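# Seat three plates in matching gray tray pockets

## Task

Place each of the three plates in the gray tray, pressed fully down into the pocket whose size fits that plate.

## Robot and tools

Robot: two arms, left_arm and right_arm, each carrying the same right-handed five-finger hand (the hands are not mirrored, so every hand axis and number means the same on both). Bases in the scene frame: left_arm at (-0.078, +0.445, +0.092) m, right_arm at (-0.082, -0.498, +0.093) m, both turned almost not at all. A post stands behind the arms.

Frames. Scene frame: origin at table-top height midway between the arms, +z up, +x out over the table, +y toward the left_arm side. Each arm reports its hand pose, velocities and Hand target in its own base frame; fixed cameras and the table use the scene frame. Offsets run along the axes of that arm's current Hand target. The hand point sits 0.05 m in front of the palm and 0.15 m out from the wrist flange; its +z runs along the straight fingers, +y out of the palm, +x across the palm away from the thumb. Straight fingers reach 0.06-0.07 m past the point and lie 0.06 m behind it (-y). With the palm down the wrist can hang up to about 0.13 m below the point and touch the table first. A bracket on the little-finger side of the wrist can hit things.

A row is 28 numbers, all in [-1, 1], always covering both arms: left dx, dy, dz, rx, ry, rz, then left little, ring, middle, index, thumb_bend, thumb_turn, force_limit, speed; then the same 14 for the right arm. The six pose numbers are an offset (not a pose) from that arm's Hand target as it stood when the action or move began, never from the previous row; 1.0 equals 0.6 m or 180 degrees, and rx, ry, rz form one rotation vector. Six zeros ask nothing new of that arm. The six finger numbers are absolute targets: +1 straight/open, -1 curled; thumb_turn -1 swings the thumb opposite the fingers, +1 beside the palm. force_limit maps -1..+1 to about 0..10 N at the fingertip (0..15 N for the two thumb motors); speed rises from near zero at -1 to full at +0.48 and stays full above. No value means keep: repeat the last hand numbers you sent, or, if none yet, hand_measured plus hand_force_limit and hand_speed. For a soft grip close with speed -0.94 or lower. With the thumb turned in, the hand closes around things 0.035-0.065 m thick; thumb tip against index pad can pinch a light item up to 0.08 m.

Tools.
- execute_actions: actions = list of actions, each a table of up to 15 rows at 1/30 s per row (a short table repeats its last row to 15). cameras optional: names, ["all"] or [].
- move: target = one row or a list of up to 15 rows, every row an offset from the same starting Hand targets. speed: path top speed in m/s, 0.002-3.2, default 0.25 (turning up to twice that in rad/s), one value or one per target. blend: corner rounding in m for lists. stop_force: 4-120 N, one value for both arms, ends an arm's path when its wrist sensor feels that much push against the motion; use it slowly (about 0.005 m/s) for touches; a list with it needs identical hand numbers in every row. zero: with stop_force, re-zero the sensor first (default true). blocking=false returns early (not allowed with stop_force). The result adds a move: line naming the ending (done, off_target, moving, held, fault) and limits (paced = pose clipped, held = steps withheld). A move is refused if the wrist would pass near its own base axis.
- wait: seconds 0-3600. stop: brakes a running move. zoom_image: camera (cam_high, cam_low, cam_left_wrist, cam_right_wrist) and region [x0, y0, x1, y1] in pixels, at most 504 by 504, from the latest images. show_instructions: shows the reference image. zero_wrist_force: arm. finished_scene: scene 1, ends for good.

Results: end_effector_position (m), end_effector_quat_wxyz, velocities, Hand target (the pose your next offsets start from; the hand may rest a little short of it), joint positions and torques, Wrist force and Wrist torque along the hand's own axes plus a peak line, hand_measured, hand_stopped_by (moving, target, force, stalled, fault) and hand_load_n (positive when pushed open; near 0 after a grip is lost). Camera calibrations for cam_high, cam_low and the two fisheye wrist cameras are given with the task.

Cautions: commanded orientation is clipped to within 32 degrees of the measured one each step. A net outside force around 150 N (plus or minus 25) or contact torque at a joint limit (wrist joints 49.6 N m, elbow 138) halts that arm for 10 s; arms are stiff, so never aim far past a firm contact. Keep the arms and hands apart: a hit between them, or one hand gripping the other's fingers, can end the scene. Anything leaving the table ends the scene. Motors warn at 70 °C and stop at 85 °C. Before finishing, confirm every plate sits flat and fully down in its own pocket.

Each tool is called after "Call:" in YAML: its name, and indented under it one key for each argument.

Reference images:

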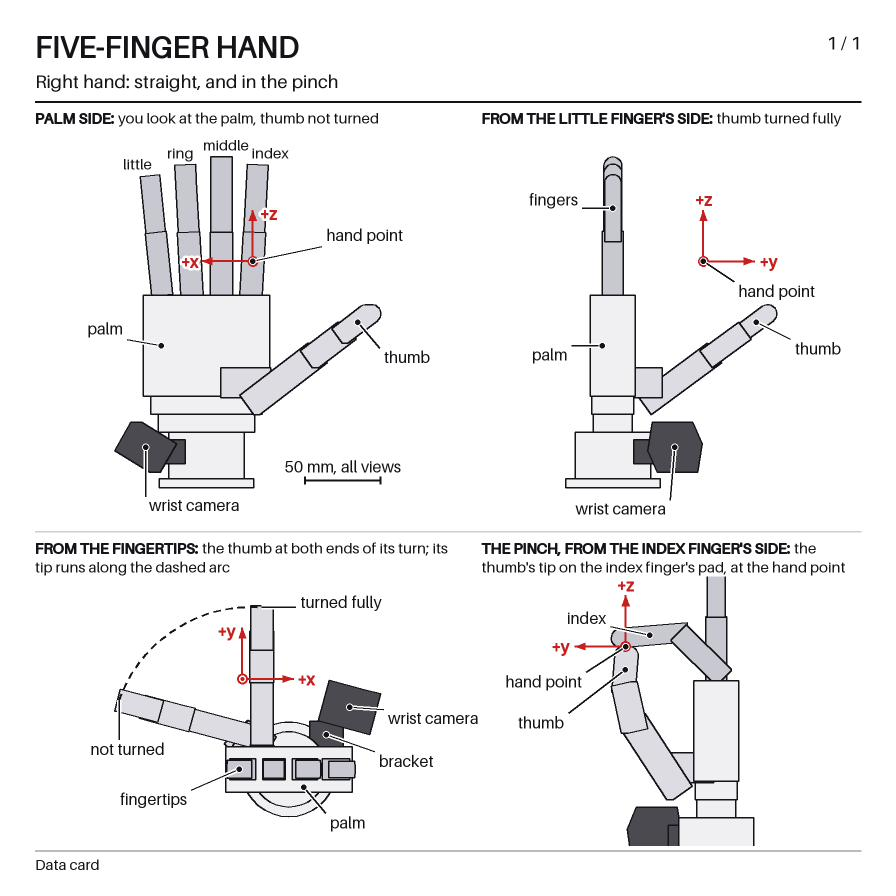

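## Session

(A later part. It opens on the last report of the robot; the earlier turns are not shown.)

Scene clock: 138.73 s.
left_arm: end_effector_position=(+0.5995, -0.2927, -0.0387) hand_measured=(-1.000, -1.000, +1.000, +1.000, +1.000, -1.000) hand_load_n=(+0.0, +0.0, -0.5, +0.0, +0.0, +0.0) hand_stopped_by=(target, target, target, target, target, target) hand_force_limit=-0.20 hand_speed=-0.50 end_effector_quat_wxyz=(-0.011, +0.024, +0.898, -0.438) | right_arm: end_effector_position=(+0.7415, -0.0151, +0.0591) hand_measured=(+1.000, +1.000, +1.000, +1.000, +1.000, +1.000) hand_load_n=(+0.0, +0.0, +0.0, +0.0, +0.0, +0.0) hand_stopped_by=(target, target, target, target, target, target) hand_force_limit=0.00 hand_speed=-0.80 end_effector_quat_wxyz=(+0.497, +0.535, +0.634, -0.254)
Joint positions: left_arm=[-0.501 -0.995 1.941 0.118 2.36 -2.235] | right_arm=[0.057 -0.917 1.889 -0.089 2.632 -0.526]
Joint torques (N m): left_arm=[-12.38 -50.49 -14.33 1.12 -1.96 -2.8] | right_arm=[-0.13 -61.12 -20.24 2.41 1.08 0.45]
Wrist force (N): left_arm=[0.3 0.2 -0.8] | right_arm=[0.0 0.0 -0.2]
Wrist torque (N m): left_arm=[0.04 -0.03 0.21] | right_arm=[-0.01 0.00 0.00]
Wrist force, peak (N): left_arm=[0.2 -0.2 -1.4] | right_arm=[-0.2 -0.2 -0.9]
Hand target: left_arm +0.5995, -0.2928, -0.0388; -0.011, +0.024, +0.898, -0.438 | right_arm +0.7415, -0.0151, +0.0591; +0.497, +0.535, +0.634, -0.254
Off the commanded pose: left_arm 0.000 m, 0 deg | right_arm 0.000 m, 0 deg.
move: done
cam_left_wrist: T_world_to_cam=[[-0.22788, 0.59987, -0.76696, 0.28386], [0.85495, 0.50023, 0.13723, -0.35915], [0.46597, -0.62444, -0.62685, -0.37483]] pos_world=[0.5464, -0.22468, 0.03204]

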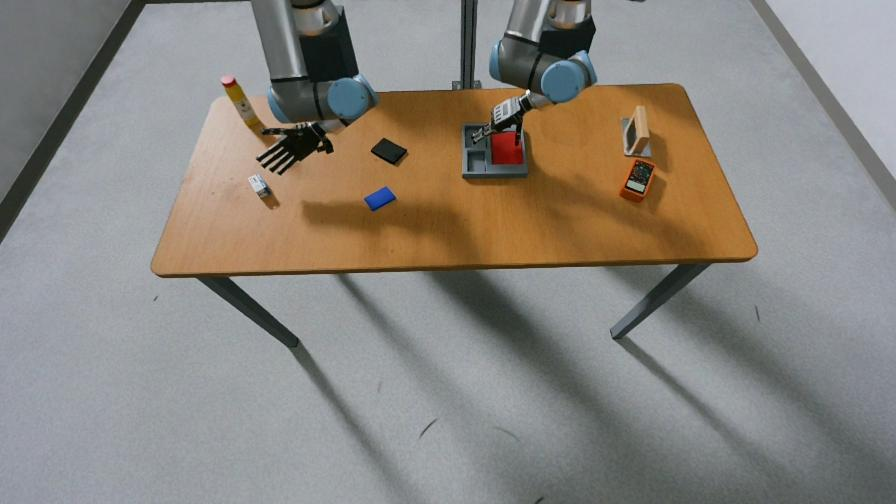

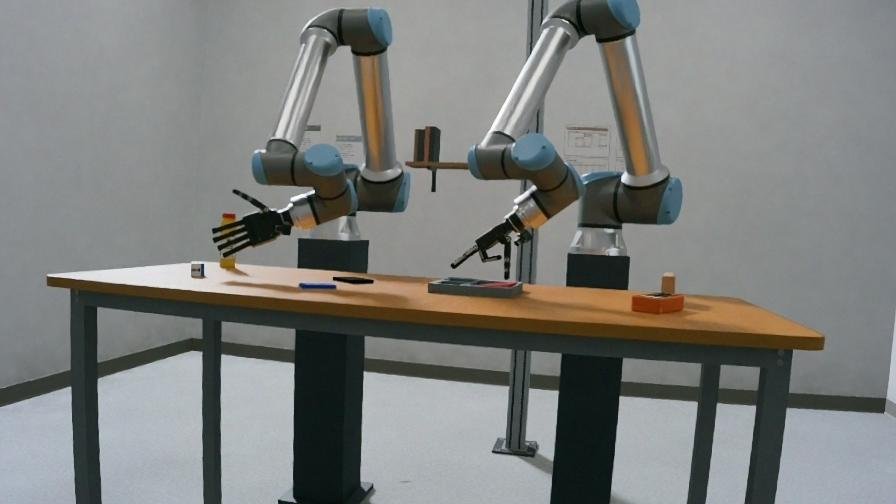

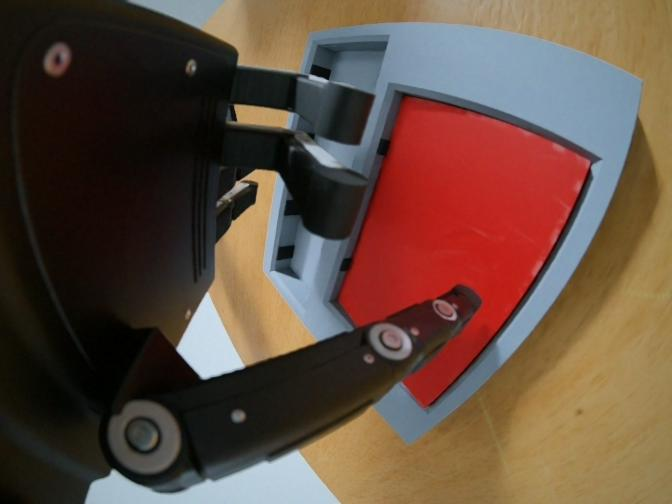

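Call:
move:
  target:
    - [0.0200,0,0,0,0,0,-1,-1,1,1,1,-1,-0.2,-0.5,0,0,0,0,0,0,1,1,1,1,1,1,0,-0.8]
    - [0.0200,0.0352,0.0287,0,0,0,-1,-1,1,1,1,-1,-0.2,-0.5,0,0,0,0,0,0,1,1,1,1,1,1,0,-0.8]
  speed: [0.03, 0.006]
  stop_force: 10
  cameras: ["cam_high","cam_low","cam_left_wrist"]

Call:
zoom_image:
  camera: "cam_high"
  region: [455, 115, 535, 185]

Call:
zoom_image:
  camera: "cam_left_wrist"
  region: [270, 30, 600, 400]

Scene clock: 145.47 s.
left_arm: end_effector_position=(+0.5875, -0.2926, -0.0606) hand_measured=(-1.000, -1.000, +1.000, +1.000, +1.000, -1.000) hand_load_n=(+0.5, +0.0, +0.0, +0.0, +0.0, +0.0) hand_stopped_by=(target, target, target, target, target, target) hand_force_limit=-0.20 hand_speed=-0.50 end_effector_quat_wxyz=(-0.011, +0.024, +0.898, -0.438) | right_arm: end_effector_position=(+0.7415, -0.0151, +0.0591) hand_measured=(+1.000, +1.000, +1.000, +1.000, +1.000, +1.000) hand_load_n=(+0.0, +0.0, +0.0, +0.0, +0.0, +0.0) hand_stopped_by=(target, target, target, target, target, target) hand_force_limit=0.00 hand_speed=-0.80 end_effector_quat_wxyz=(+0.497, +0.535, +0.634, -0.254)
Joint positions: left_arm=[-0.511 -0.978 1.97 0.063 2.355 -2.247] | right_arm=[0.057 -0.917 1.889 -0.089 2.632 -0.526]
Joint torques (N m): left_arm=[-7.02 -84.13 -14.09 4.67 -1.64 -2.18] | right_arm=[-0.83 -59.7 -19.42 2.49 1.29 0.35]
Wrist force (N): left_arm=[-0.3 -7.9 -7.7] | right_arm=[-0.3 0.0 -0.5]
Wrist torque (N m): left_arm=[-0.59 0.08 0.13] | right_arm=[0.02 0.06 -0.02]
Wrist force, peak (N): left_arm=[-0.8 -11.3 -10.2] | right_arm=[-0.6 0.3 -0.6]
Hand target: left_arm +0.5875, -0.2926, -0.0606; -0.011, +0.024, +0.898, -0.438 (not the last commanded pose) | right_arm +0.7415, -0.0151, +0.0591; +0.497, +0.535, +0.634, -0.254
Off the commanded pose: left_arm 0.005 m, 0 deg | right_arm 0.000 m, 0 deg.
move: contact (left_arm); path passed 1 of 2 targets
cam_left_wrist: T_world_to_cam=[[-0.22788, 0.59987, -0.76696, 0.26427], [0.85495, 0.50023, 0.13723, -0.34593], [0.46597, -0.62444, -0.62685, -0.3829]] pos_world=[0.5344, -0.22458, 0.01014]

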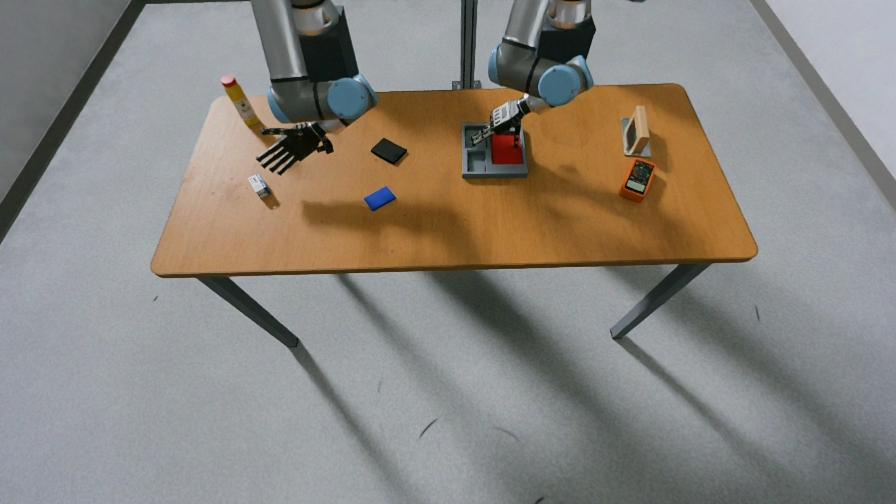

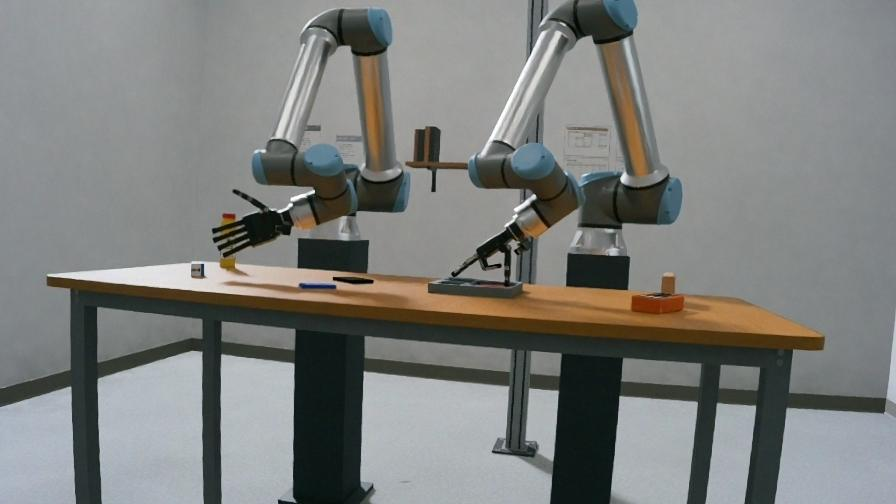

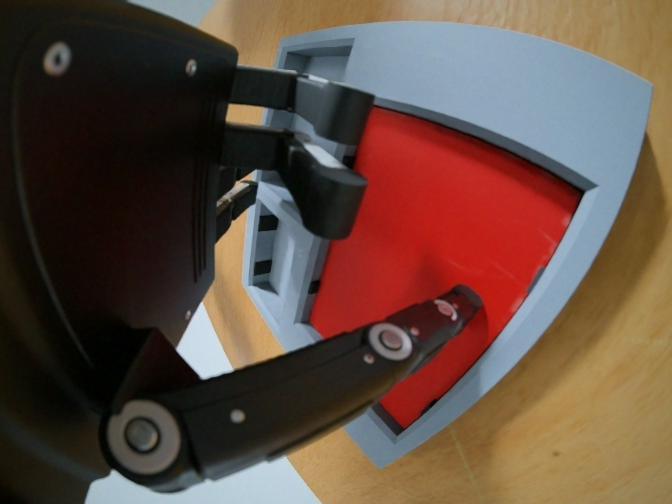

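Scaled by 6.300 from the camera's image (finer frame: 1280x720).

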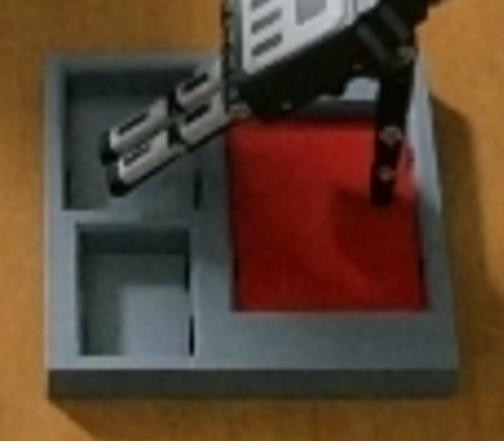

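Scaled by 1.362 from the camera's image (finer frame: 960x720).

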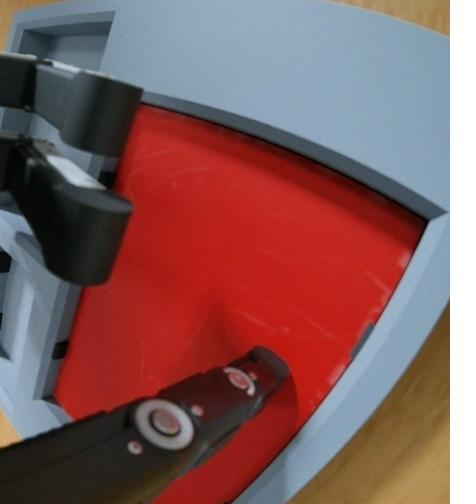

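Call:
move:
  target:
    - [0,-0.1313,-0.1026,0,0,0,-1,-1,1,1,1,-1,-0.2,-0.8,0,0,0,0,0,0,1,1,1,1,1,1,0,-0.8]
  speed: 0.1
  cameras: ["cam_high","cam_low","cam_left_wrist"]

Call:
zoom_image:
  camera: "cam_high"
  region: [455, 115, 535, 185]

Call:
zoom_image:
  camera: "cam_left_wrist"
  region: [350, 50, 600, 400]

Call:
zoom_image:
  camera: "cam_low"
  region: [420, 260, 530, 310]

Scene clock: 148.13 s.
left_arm: end_effector_position=(+0.5875, -0.2926, +0.0393) hand_measured=(-1.000, -1.000, +1.000, +1.000, +1.000, -1.000) hand_load_n=(+0.0, +0.5, -0.5, +0.0, +0.0, +0.0) hand_stopped_by=(target, target, target, target, target, target) hand_force_limit=-0.20 hand_speed=-0.80 end_effector_quat_wxyz=(-0.011, +0.024, +0.898, -0.438) | right_arm: end_effector_position=(+0.7415, -0.0151, +0.0591) hand_measured=(+1.000, +1.000, +1.000, +1.000, +1.000, +1.000) hand_load_n=(+0.0, +0.0, +0.0, +0.0, +0.0, +0.5) hand_stopped_by=(target, target, target, target, target, target) hand_force_limit=0.00 hand_speed=-0.80 end_effector_quat_wxyz=(+0.497, +0.535, +0.634, -0.254)
Joint positions: left_arm=[-0.511 -1.117 1.945 0.226 2.355 -2.247] | right_arm=[0.057 -0.917 1.889 -0.089 2.632 -0.526]
Joint torques (N m): left_arm=[7.16 -85.88 -34.94 5.31 0.15 2.49] | right_arm=[-0.57 -60.63 -19.83 2.2 1.26 0.18]
Wrist force (N): left_arm=[0.0 0.3 -0.9] | right_arm=[-0.1 0.0 -0.3]
Wrist torque (N m): left_arm=[0.07 0.02 0.20] | right_arm=[0.00 0.03 -0.01]
Wrist force, peak (N): left_arm=[-0.5 -8.1 -8.0] | right_arm=[-0.3 0.1 -0.9]
Hand target: left_arm +0.5875, -0.2925, +0.0394; -0.011, +0.024, +0.898, -0.438 | right_arm +0.7415, -0.0151, +0.0591; +0.497, +0.535, +0.634, -0.254
Off the commanded pose: left_arm 0.000 m, 0 deg | right_arm 0.000 m, 0 deg.
move: done
cam_left_wrist: T_world_to_cam=[[-0.22792, 0.59992, -0.76691, 0.34092], [0.85496, 0.50022, 0.13722, -0.35965], [0.46594, -0.6244, -0.62691, -0.32025]] pos_world=[0.5344, -0.22458, 0.11004]

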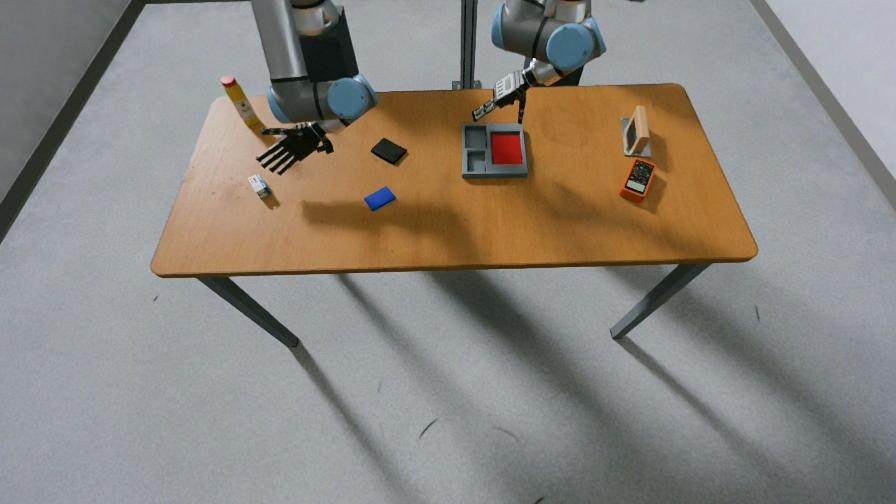

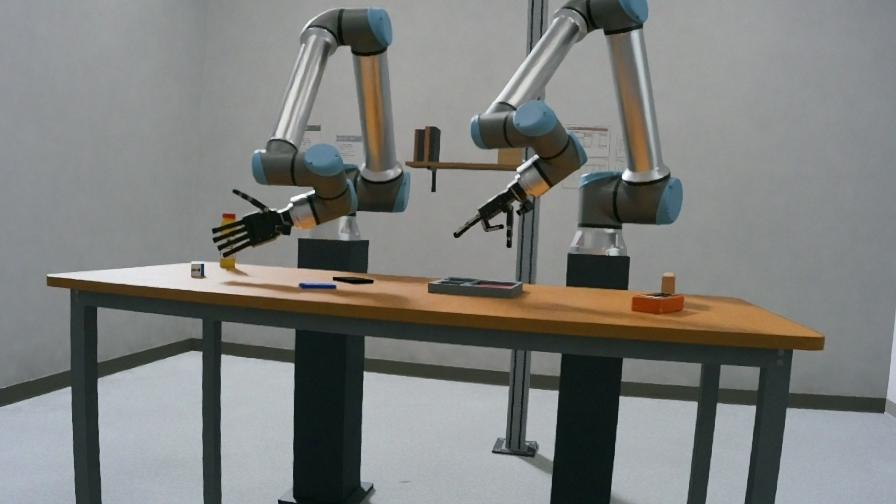

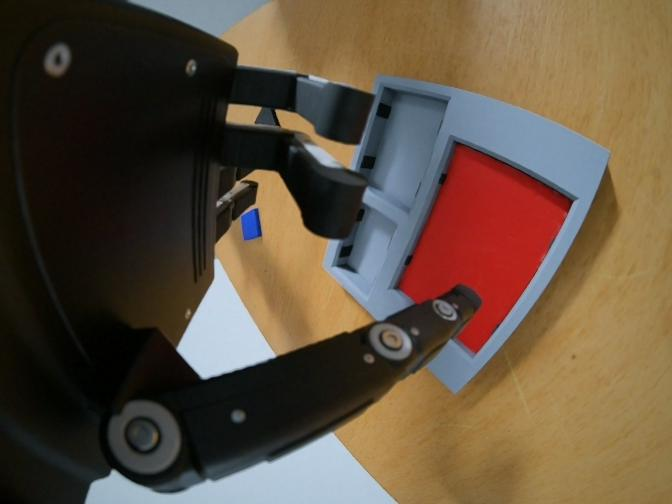

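Scaled by 6.300 from the camera's image (finer frame: 1280x720).

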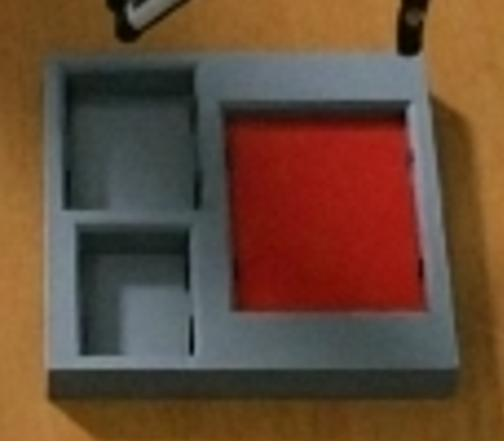

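Scaled by 1.440 from the camera's image (finer frame: 960x720).

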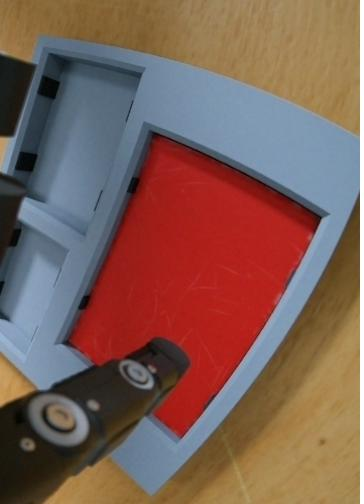

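Scaled by 4.582 from the camera's image (finer frame: 1280x720).

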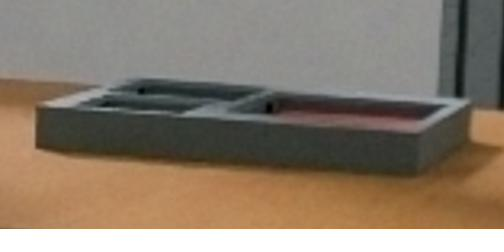

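Call:
move:
  target:
    - [0,0,0,0,0,0,-1,-1,1,1,1,-1,-0.2,-0.8,-0.5443,-0.1852,-0.3070,0,0,0,1,1,1,1,1,1,0,-0.8]
    - [0,0,0,0,0,0,-1,-1,1,1,1,-1,-0.2,-0.8,-0.5443,-0.1852,-0.3070,-0.5323,-0.3145,-0.6968,1,1,1,1,1,1,0,-0.8]
  speed: 0.3
  blend: 0.05
  cameras: ["cam_high","cam_low","cam_right_wrist"]

Scene clock: 162.93 s.
left_arm: end_effector_position=(+0.5875, -0.2925, +0.0394) hand_measured=(-1.000, -1.000, +1.000, +1.000, +1.000, -1.000) hand_load_n=(+0.0, +0.0, +0.0, +0.0, +0.0, +0.0) hand_stopped_by=(target, target, target, target, target, target) hand_force_limit=-0.20 hand_speed=-0.80 end_effector_quat_wxyz=(-0.011, +0.024, +0.898, -0.438) | right_arm: end_effector_position=(+0.5497, -0.0302, +0.3996) hand_measured=(+1.000, +1.000, +1.000, +1.000, +1.000, +1.000) hand_load_n=(+0.0, +0.0, +0.0, +0.0, +0.0, +0.0) hand_stopped_by=(target, target, target, target, target, target) hand_force_limit=0.00 hand_speed=-0.80 end_effector_quat_wxyz=(-0.382, +0.782, -0.443, +0.217)
Joint positions: left_arm=[-0.511 -1.117 1.945 0.226 2.355 -2.247] | right_arm=[-0.743 -1.63 1.877 0.972 0.714 -4.262]
Joint torques (N m): left_arm=[8.76 -84.4 -35.2 4.75 2.98 3.11] | right_arm=[9.79 -9.68 -47.61 6.29 0.64 -1.58]
Wrist force (N): left_arm=[0.7 0.1 -0.6] | right_arm=[-0.9 1.8 0.0]
Wrist torque (N m): left_arm=[0.03 -0.08 0.24] | right_arm=[-0.13 -0.15 -0.14]
Wrist force, peak (N): left_arm=[0.4 0.3 -1.2] | right_arm=[0.0 2.1 -0.7]
Hand target: left_arm +0.5875, -0.2925, +0.0394; -0.011, +0.024, +0.898, -0.438 | right_arm +0.5497, -0.0302, +0.3996; -0.382, +0.782, -0.443, +0.217
Off the commanded pose: left_arm 0.000 m, 0 deg | right_arm 0.000 m, 0 deg.
move: done
cam_right_wrist: T_world_to_cam=[[-0.37085, -0.53511, -0.75903, 0.48765], [-0.8807, 0.46199, 0.10459, 0.45838], [0.2947, 0.70726, -0.6426, 0.23013]] pos_world=[0.51672, -0.11358, 0.47008]

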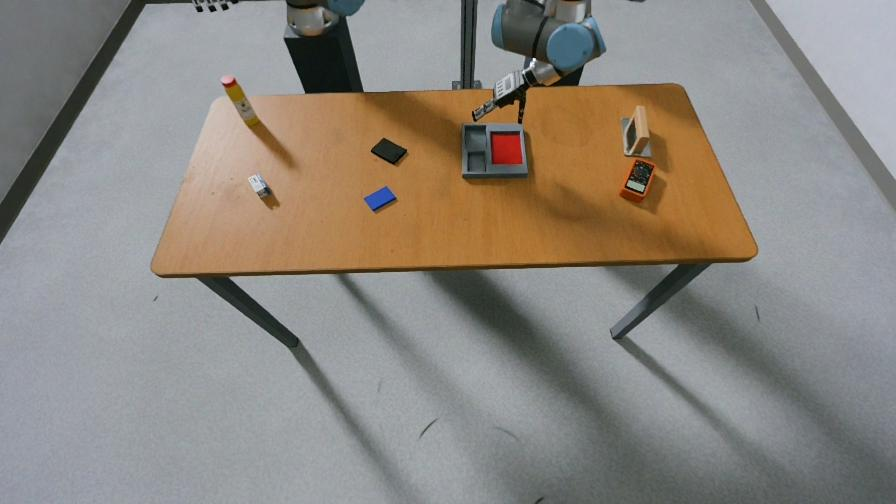

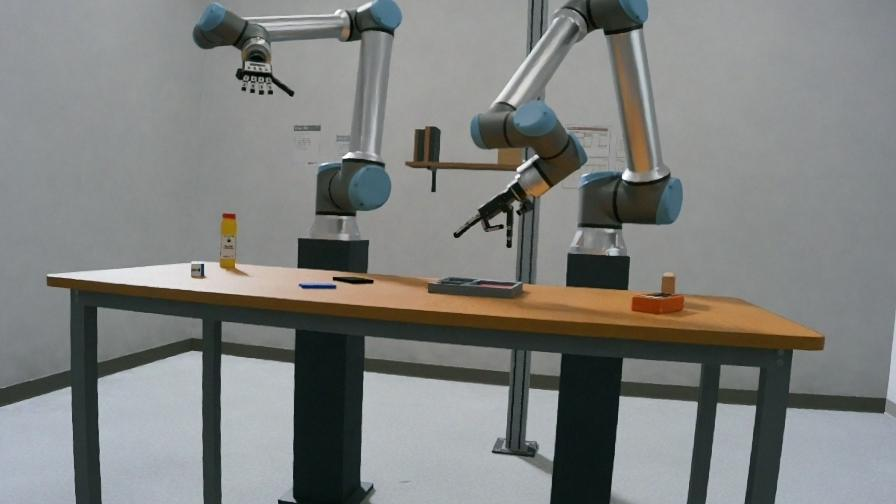

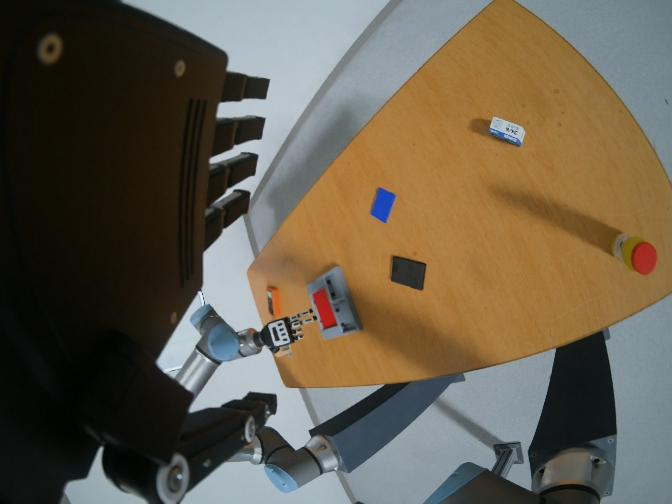

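Call:
move:
  target:
    - [-0.0333,-0.3902,0.4437,0,-0.2504,-0.1957,-1,-1,0.3,0.3,1,-1,-0.2,-0.8,0,0,0,0,0,0,1,1,1,1,1,1,0,-0.8]
  speed: 0.2
  cameras: ["cam_high","cam_low","cam_left_wrist"]

Call:
zoom_image:
  camera: "cam_left_wrist"
  region: [330, 50, 672, 400]

Scene clock: 167.57 s.
left_arm: end_effector_position=(+0.5890, -0.6470, +0.0601) hand_measured=(-1.000, -1.000, +0.300, +0.300, +1.000, -1.000) hand_load_n=(+0.0, +0.0, +0.0, +0.0, +0.0, +0.0) hand_stopped_by=(target, target, target, target, target, target) hand_force_limit=-0.20 hand_speed=-0.80 end_effector_quat_wxyz=(+0.200, -0.409, +0.800, -0.391) | right_arm: end_effector_position=(+0.5497, -0.0302, +0.3996) hand_measured=(+1.000, +1.000, +1.000, +1.000, +1.000, +1.000) hand_load_n=(+0.0, +0.0, +0.0, +0.0, +0.0, +0.0) hand_stopped_by=(target, target, target, target, target, target) hand_force_limit=0.00 hand_speed=-0.80 end_effector_quat_wxyz=(-0.382, +0.782, -0.443, +0.217)
Joint positions: left_arm=[-1.171 -1.026 1.673 0.094 1.149 -3.5] | right_arm=[-0.743 -1.63 1.877 0.973 0.714 -4.262]
Joint torques (N m): left_arm=[-10.97 -59.27 -41.15 3.77 -3.64 -2.83] | right_arm=[7.97 -9.67 -48.32 5.68 0.78 -1.95]
Wrist force (N): left_arm=[0.2 0.3 -0.8] | right_arm=[-0.6 1.5 -0.1]
Wrist torque (N m): left_arm=[0.06 -0.02 0.20] | right_arm=[-0.18 -0.18 -0.14]
Wrist force, peak (N): left_arm=[-0.1 1.0 -1.5] | right_arm=[-1.1 1.9 0.2]
Hand target: left_arm +0.5890, -0.6470, +0.0601; +0.200, -0.410, +0.800, -0.390 | right_arm +0.5497, -0.0302, +0.3996; -0.382, +0.782, -0.443, +0.217
Off the commanded pose: left_arm 0.000 m, 0 deg | right_arm 0.000 m, 0 deg.
move: done
cam_left_wrist: T_world_to_cam=[[-0.6279, 0.13292, -0.76686, 0.5033], [0.04274, 0.98971, 0.13656, 0.60859], [0.77712, 0.05297, -0.62712, -0.27414]] pos_world=[0.50305, -0.65471, 0.13093]

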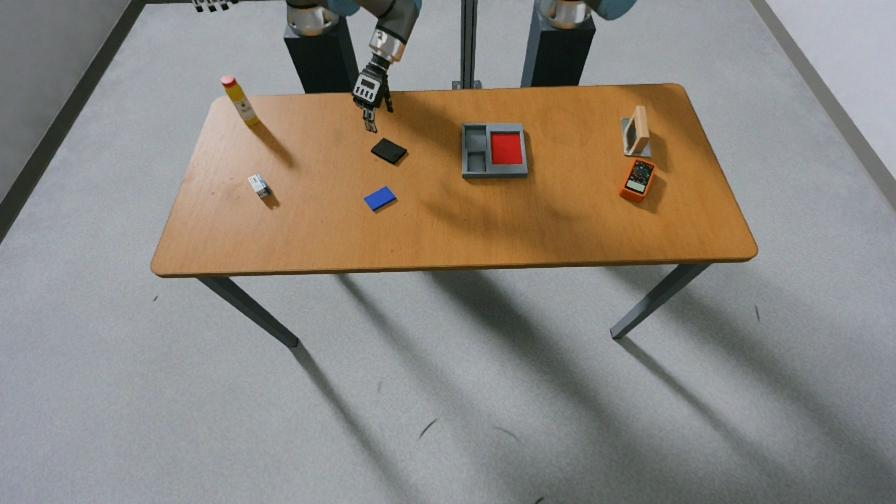

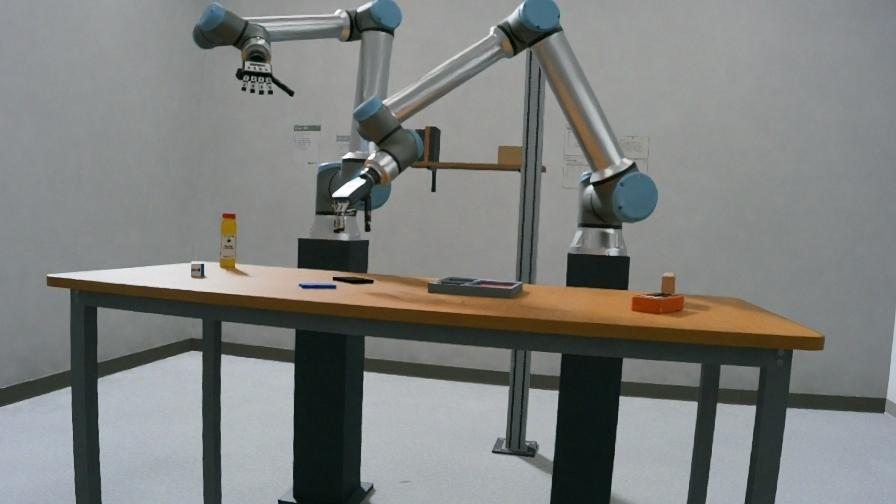

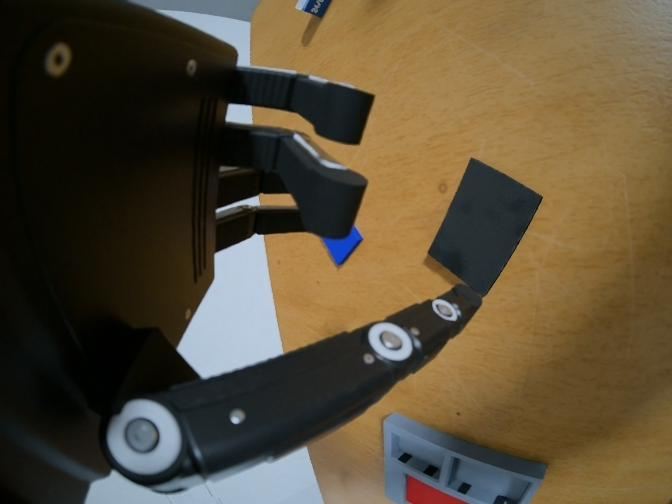

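Scaled by 1.440 from the camera's image (finer frame: 960x720).

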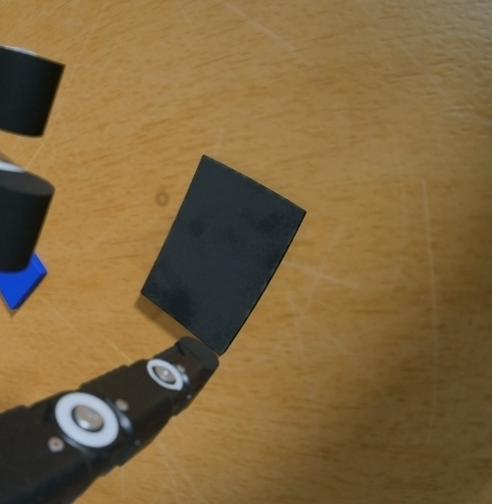

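Call:
move:
  target:
    - [0.0006,0.1563,0.1278,0,0.0053,0.0041,-1,-1,0.3,0.3,1,-1,-0.2,-0.8,0,0,0,0,0,0,1,1,1,1,1,1,0,-0.8]
  speed: 0.1
  cameras: ["cam_high","cam_low","cam_left_wrist"]

Call:
zoom_image:
  camera: "cam_left_wrist"
  region: [200, 80, 560, 450]

Call:
zoom_image:
  camera: "cam_high"
  region: [350, 105, 430, 175]

Call:
zoom_image:
  camera: "cam_low"
  region: [310, 220, 400, 290]

Scene clock: 172.90 s.
left_arm: end_effector_position=(+0.5910, -0.6489, -0.0609) hand_measured=(-1.000, -1.000, +0.300, +0.300, +1.000, -1.000) hand_load_n=(+0.0, +0.0, +0.0, +0.0, +0.0, +0.0) hand_stopped_by=(target, target, target, target, target, target) hand_force_limit=-0.20 hand_speed=-0.80 end_effector_quat_wxyz=(+0.196, -0.401, +0.804, -0.393) | right_arm: end_effector_position=(+0.5497, -0.0302, +0.3996) hand_measured=(+1.000, +1.000, +1.000, +1.000, +1.000, +1.000) hand_load_n=(+0.0, +0.0, +0.0, +0.0, +0.0, -0.5) hand_stopped_by=(target, target, target, target, target, target) hand_force_limit=0.00 hand_speed=-0.80 end_effector_quat_wxyz=(-0.382, +0.782, -0.443, +0.217)
Joint positions: left_arm=[-1.165 -0.893 1.713 -0.088 1.169 -3.48] | right_arm=[-0.743 -1.63 1.877 0.973 0.714 -4.262]
Joint torques (N m): left_arm=[11.01 -65.07 -19.72 -0.21 1.91 3.07] | right_arm=[4.74 -9.61 -47.87 5.69 0.36 -1.9]
Wrist force (N): left_arm=[0.2 0.6 -0.3] | right_arm=[-0.9 1.2 0.1]
Wrist torque (N m): left_arm=[0.08 -0.03 0.02] | right_arm=[-0.23 -0.15 -0.16]
Wrist force, peak (N): left_arm=[0.4 0.7 -1.1] | right_arm=[-0.8 1.8 0.4]
Hand target: left_arm +0.5910, -0.6489, -0.0610; +0.196, -0.401, +0.804, -0.393 | right_arm +0.5497, -0.0302, +0.3996; -0.382, +0.782, -0.443, +0.217
Off the commanded pose: left_arm 0.000 m, 0 deg | right_arm 0.000 m, 0 deg.
move: done
cam_left_wrist: T_world_to_cam=[[-0.62504, 0.14604, -0.76681, 0.41882], [0.06343, 0.9886, 0.13658, 0.61403], [0.77801, 0.03673, -0.62717, -0.36251]] pos_world=[0.50487, -0.65487, 0.00993]

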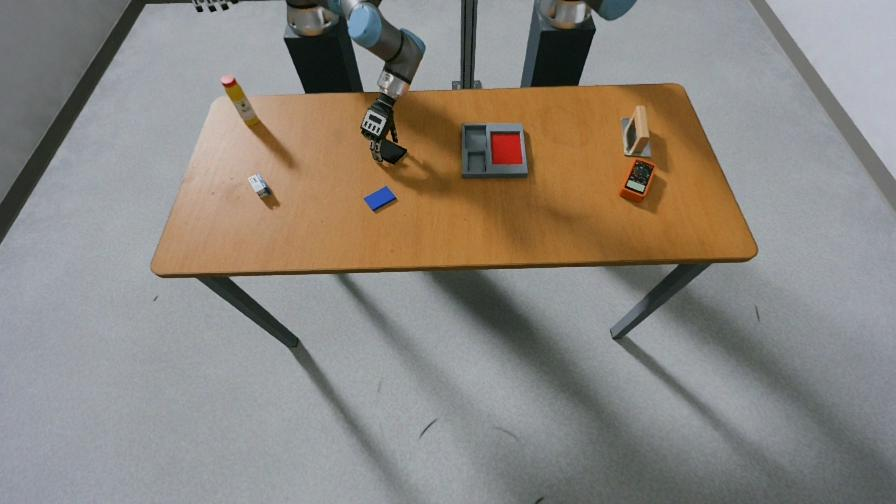

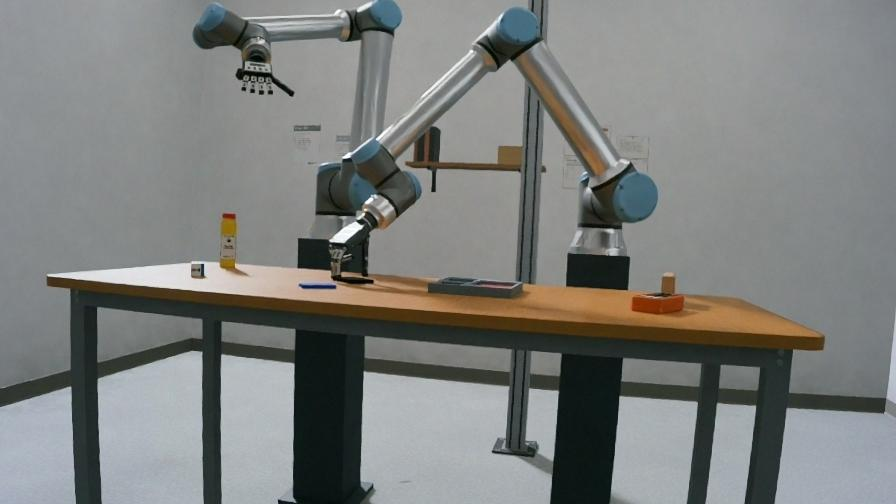

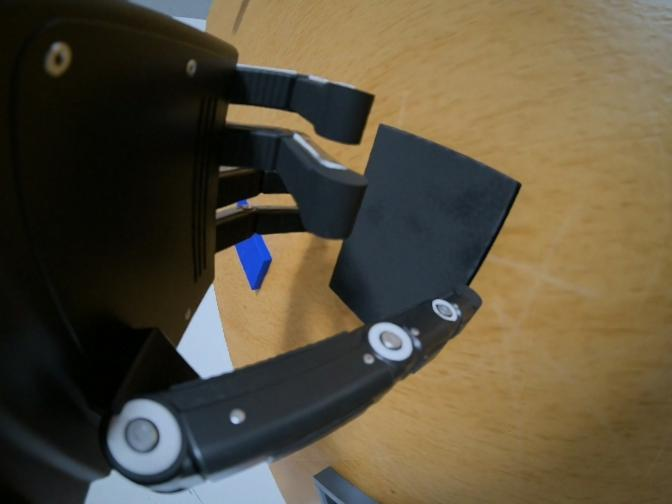

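Scaled by 1.362 from the camera's image (finer frame: 960x720).

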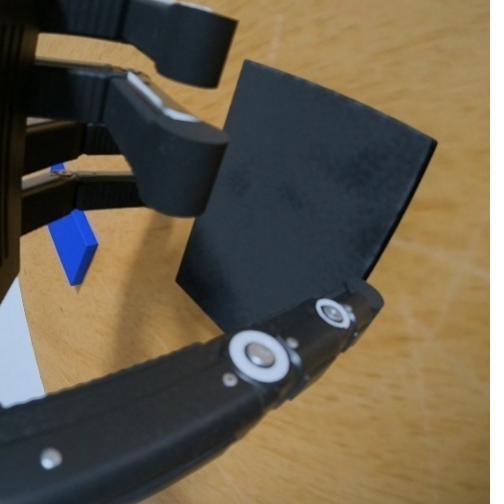

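Scaled by 6.300 from the camera's image (finer frame: 1280x720).

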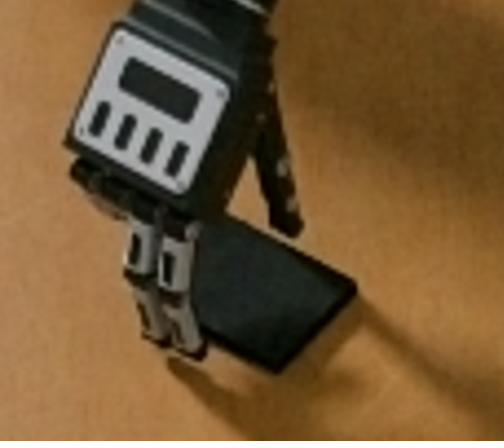

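Scaled by 5.600 from the camera's image (finer frame: 1280x720).

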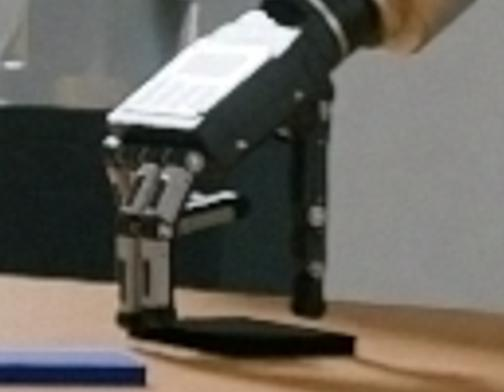

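Call:
move:
  target:
    - [0,0.0041,-0.0053,0,0,0,-1,-1,0.3,0.3,1,-1,-0.2,-0.8,0,0,0,0,0,0,1,1,1,1,1,1,0,-0.8]
    - [0,0.0180,0.0055,0,0,0,-1,-1,0.3,0.3,1,-1,-0.2,-0.8,0,0,0,0,0,0,1,1,1,1,1,1,0,-0.8]
  speed: 0.01
  stop_force: 4
  cameras: ["cam_high","cam_low","cam_left_wrist"]

Call:
zoom_image:
  camera: "cam_left_wrist"
  region: [200, 80, 560, 450]

Call:
zoom_image:
  camera: "cam_low"
  region: [310, 220, 400, 290]

Scene clock: 178.23 s.
left_arm: end_effector_position=(+0.5877, -0.6465, -0.0676) hand_measured=(-1.000, -1.000, +0.300, +0.300, +1.000, -1.000) hand_load_n=(+0.0, +0.0, +0.0, +0.0, +0.0, +0.0) hand_stopped_by=(target, target, target, target, target, target) hand_force_limit=-0.20 hand_speed=-0.80 end_effector_quat_wxyz=(+0.196, -0.401, +0.804, -0.393) | right_arm: end_effector_position=(+0.5497, -0.0302, +0.3996) hand_measured=(+1.000, +1.000, +1.000, +1.000, +1.000, +1.000) hand_load_n=(+0.0, +0.0, +0.0, +0.0, +0.0, -0.5) hand_stopped_by=(target, target, target, target, target, target) hand_force_limit=0.00 hand_speed=-0.80 end_effector_quat_wxyz=(-0.382, +0.782, -0.443, +0.217)
Joint positions: left_arm=[-1.168 -0.889 1.723 -0.101 1.167 -3.482] | right_arm=[-0.743 -1.63 1.877 0.973 0.714 -4.262]
Joint torques (N m): left_arm=[-10.33 -101.6 -26.79 3.75 1.64 -2.85] | right_arm=[0.92 -9.3 -47.35 5.61 -0.31 -1.71]
Wrist force (N): left_arm=[0.5 -3.0 -3.8] | right_arm=[-0.8 1.0 0.2]
Wrist torque (N m): left_arm=[0.24 0.06 0.13] | right_arm=[-0.26 -0.16 -0.16]
Wrist force, peak (N): left_arm=[-0.2 -9.9 -9.8] | right_arm=[-1.0 1.9 -0.3]
Hand target: left_arm +0.5877, -0.6465, -0.0676; +0.196, -0.401, +0.804, -0.393 (not the last commanded pose) | right_arm +0.5497, -0.0302, +0.3996; -0.382, +0.782, -0.443, +0.217
Off the commanded pose: left_arm 0.004 m, 0 deg | right_arm 0.000 m, 0 deg.
move: contact (left_arm); path passed 1 of 2 targets
cam_left_wrist: T_world_to_cam=[[-0.62504, 0.14598, -0.76682, 0.4112], [0.06339, 0.98861, 0.13653, 0.61271], [0.77801, 0.03673, -0.62717, -0.36438]] pos_world=[0.50167, -0.65237, 0.00313]

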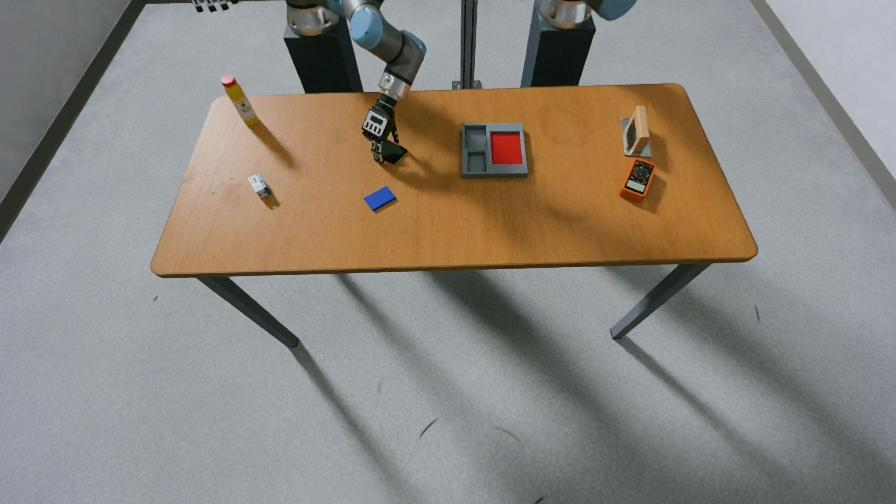

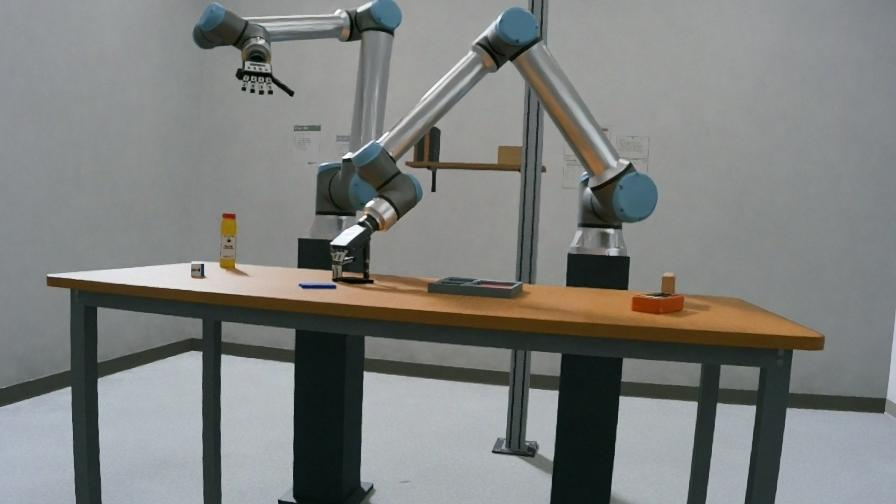

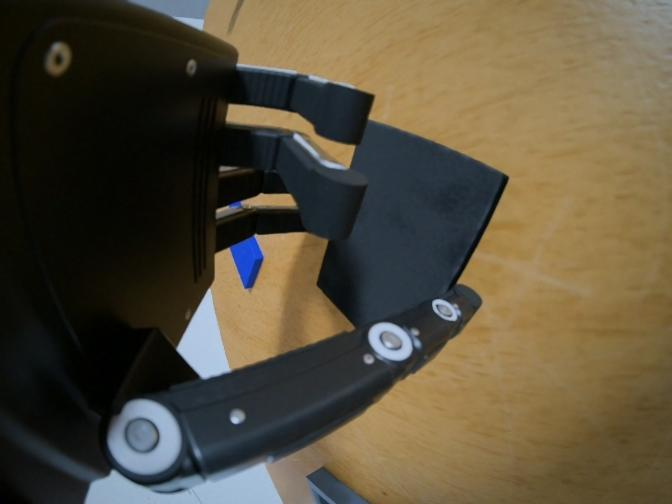

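Scaled by 1.362 from the camera's image (finer frame: 960x720).

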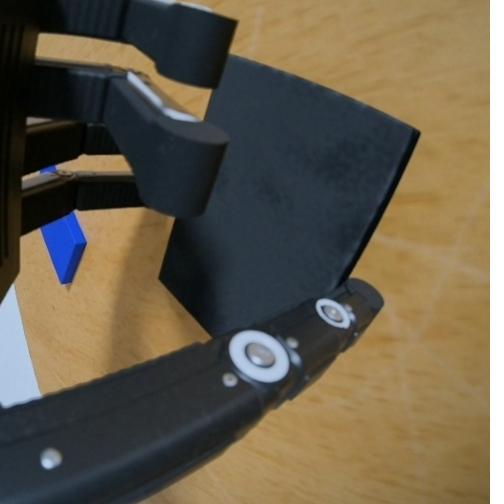

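Scaled by 5.600 from the camera's image (finer frame: 1280x720).

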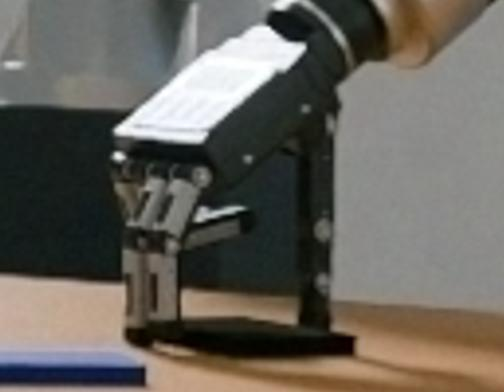

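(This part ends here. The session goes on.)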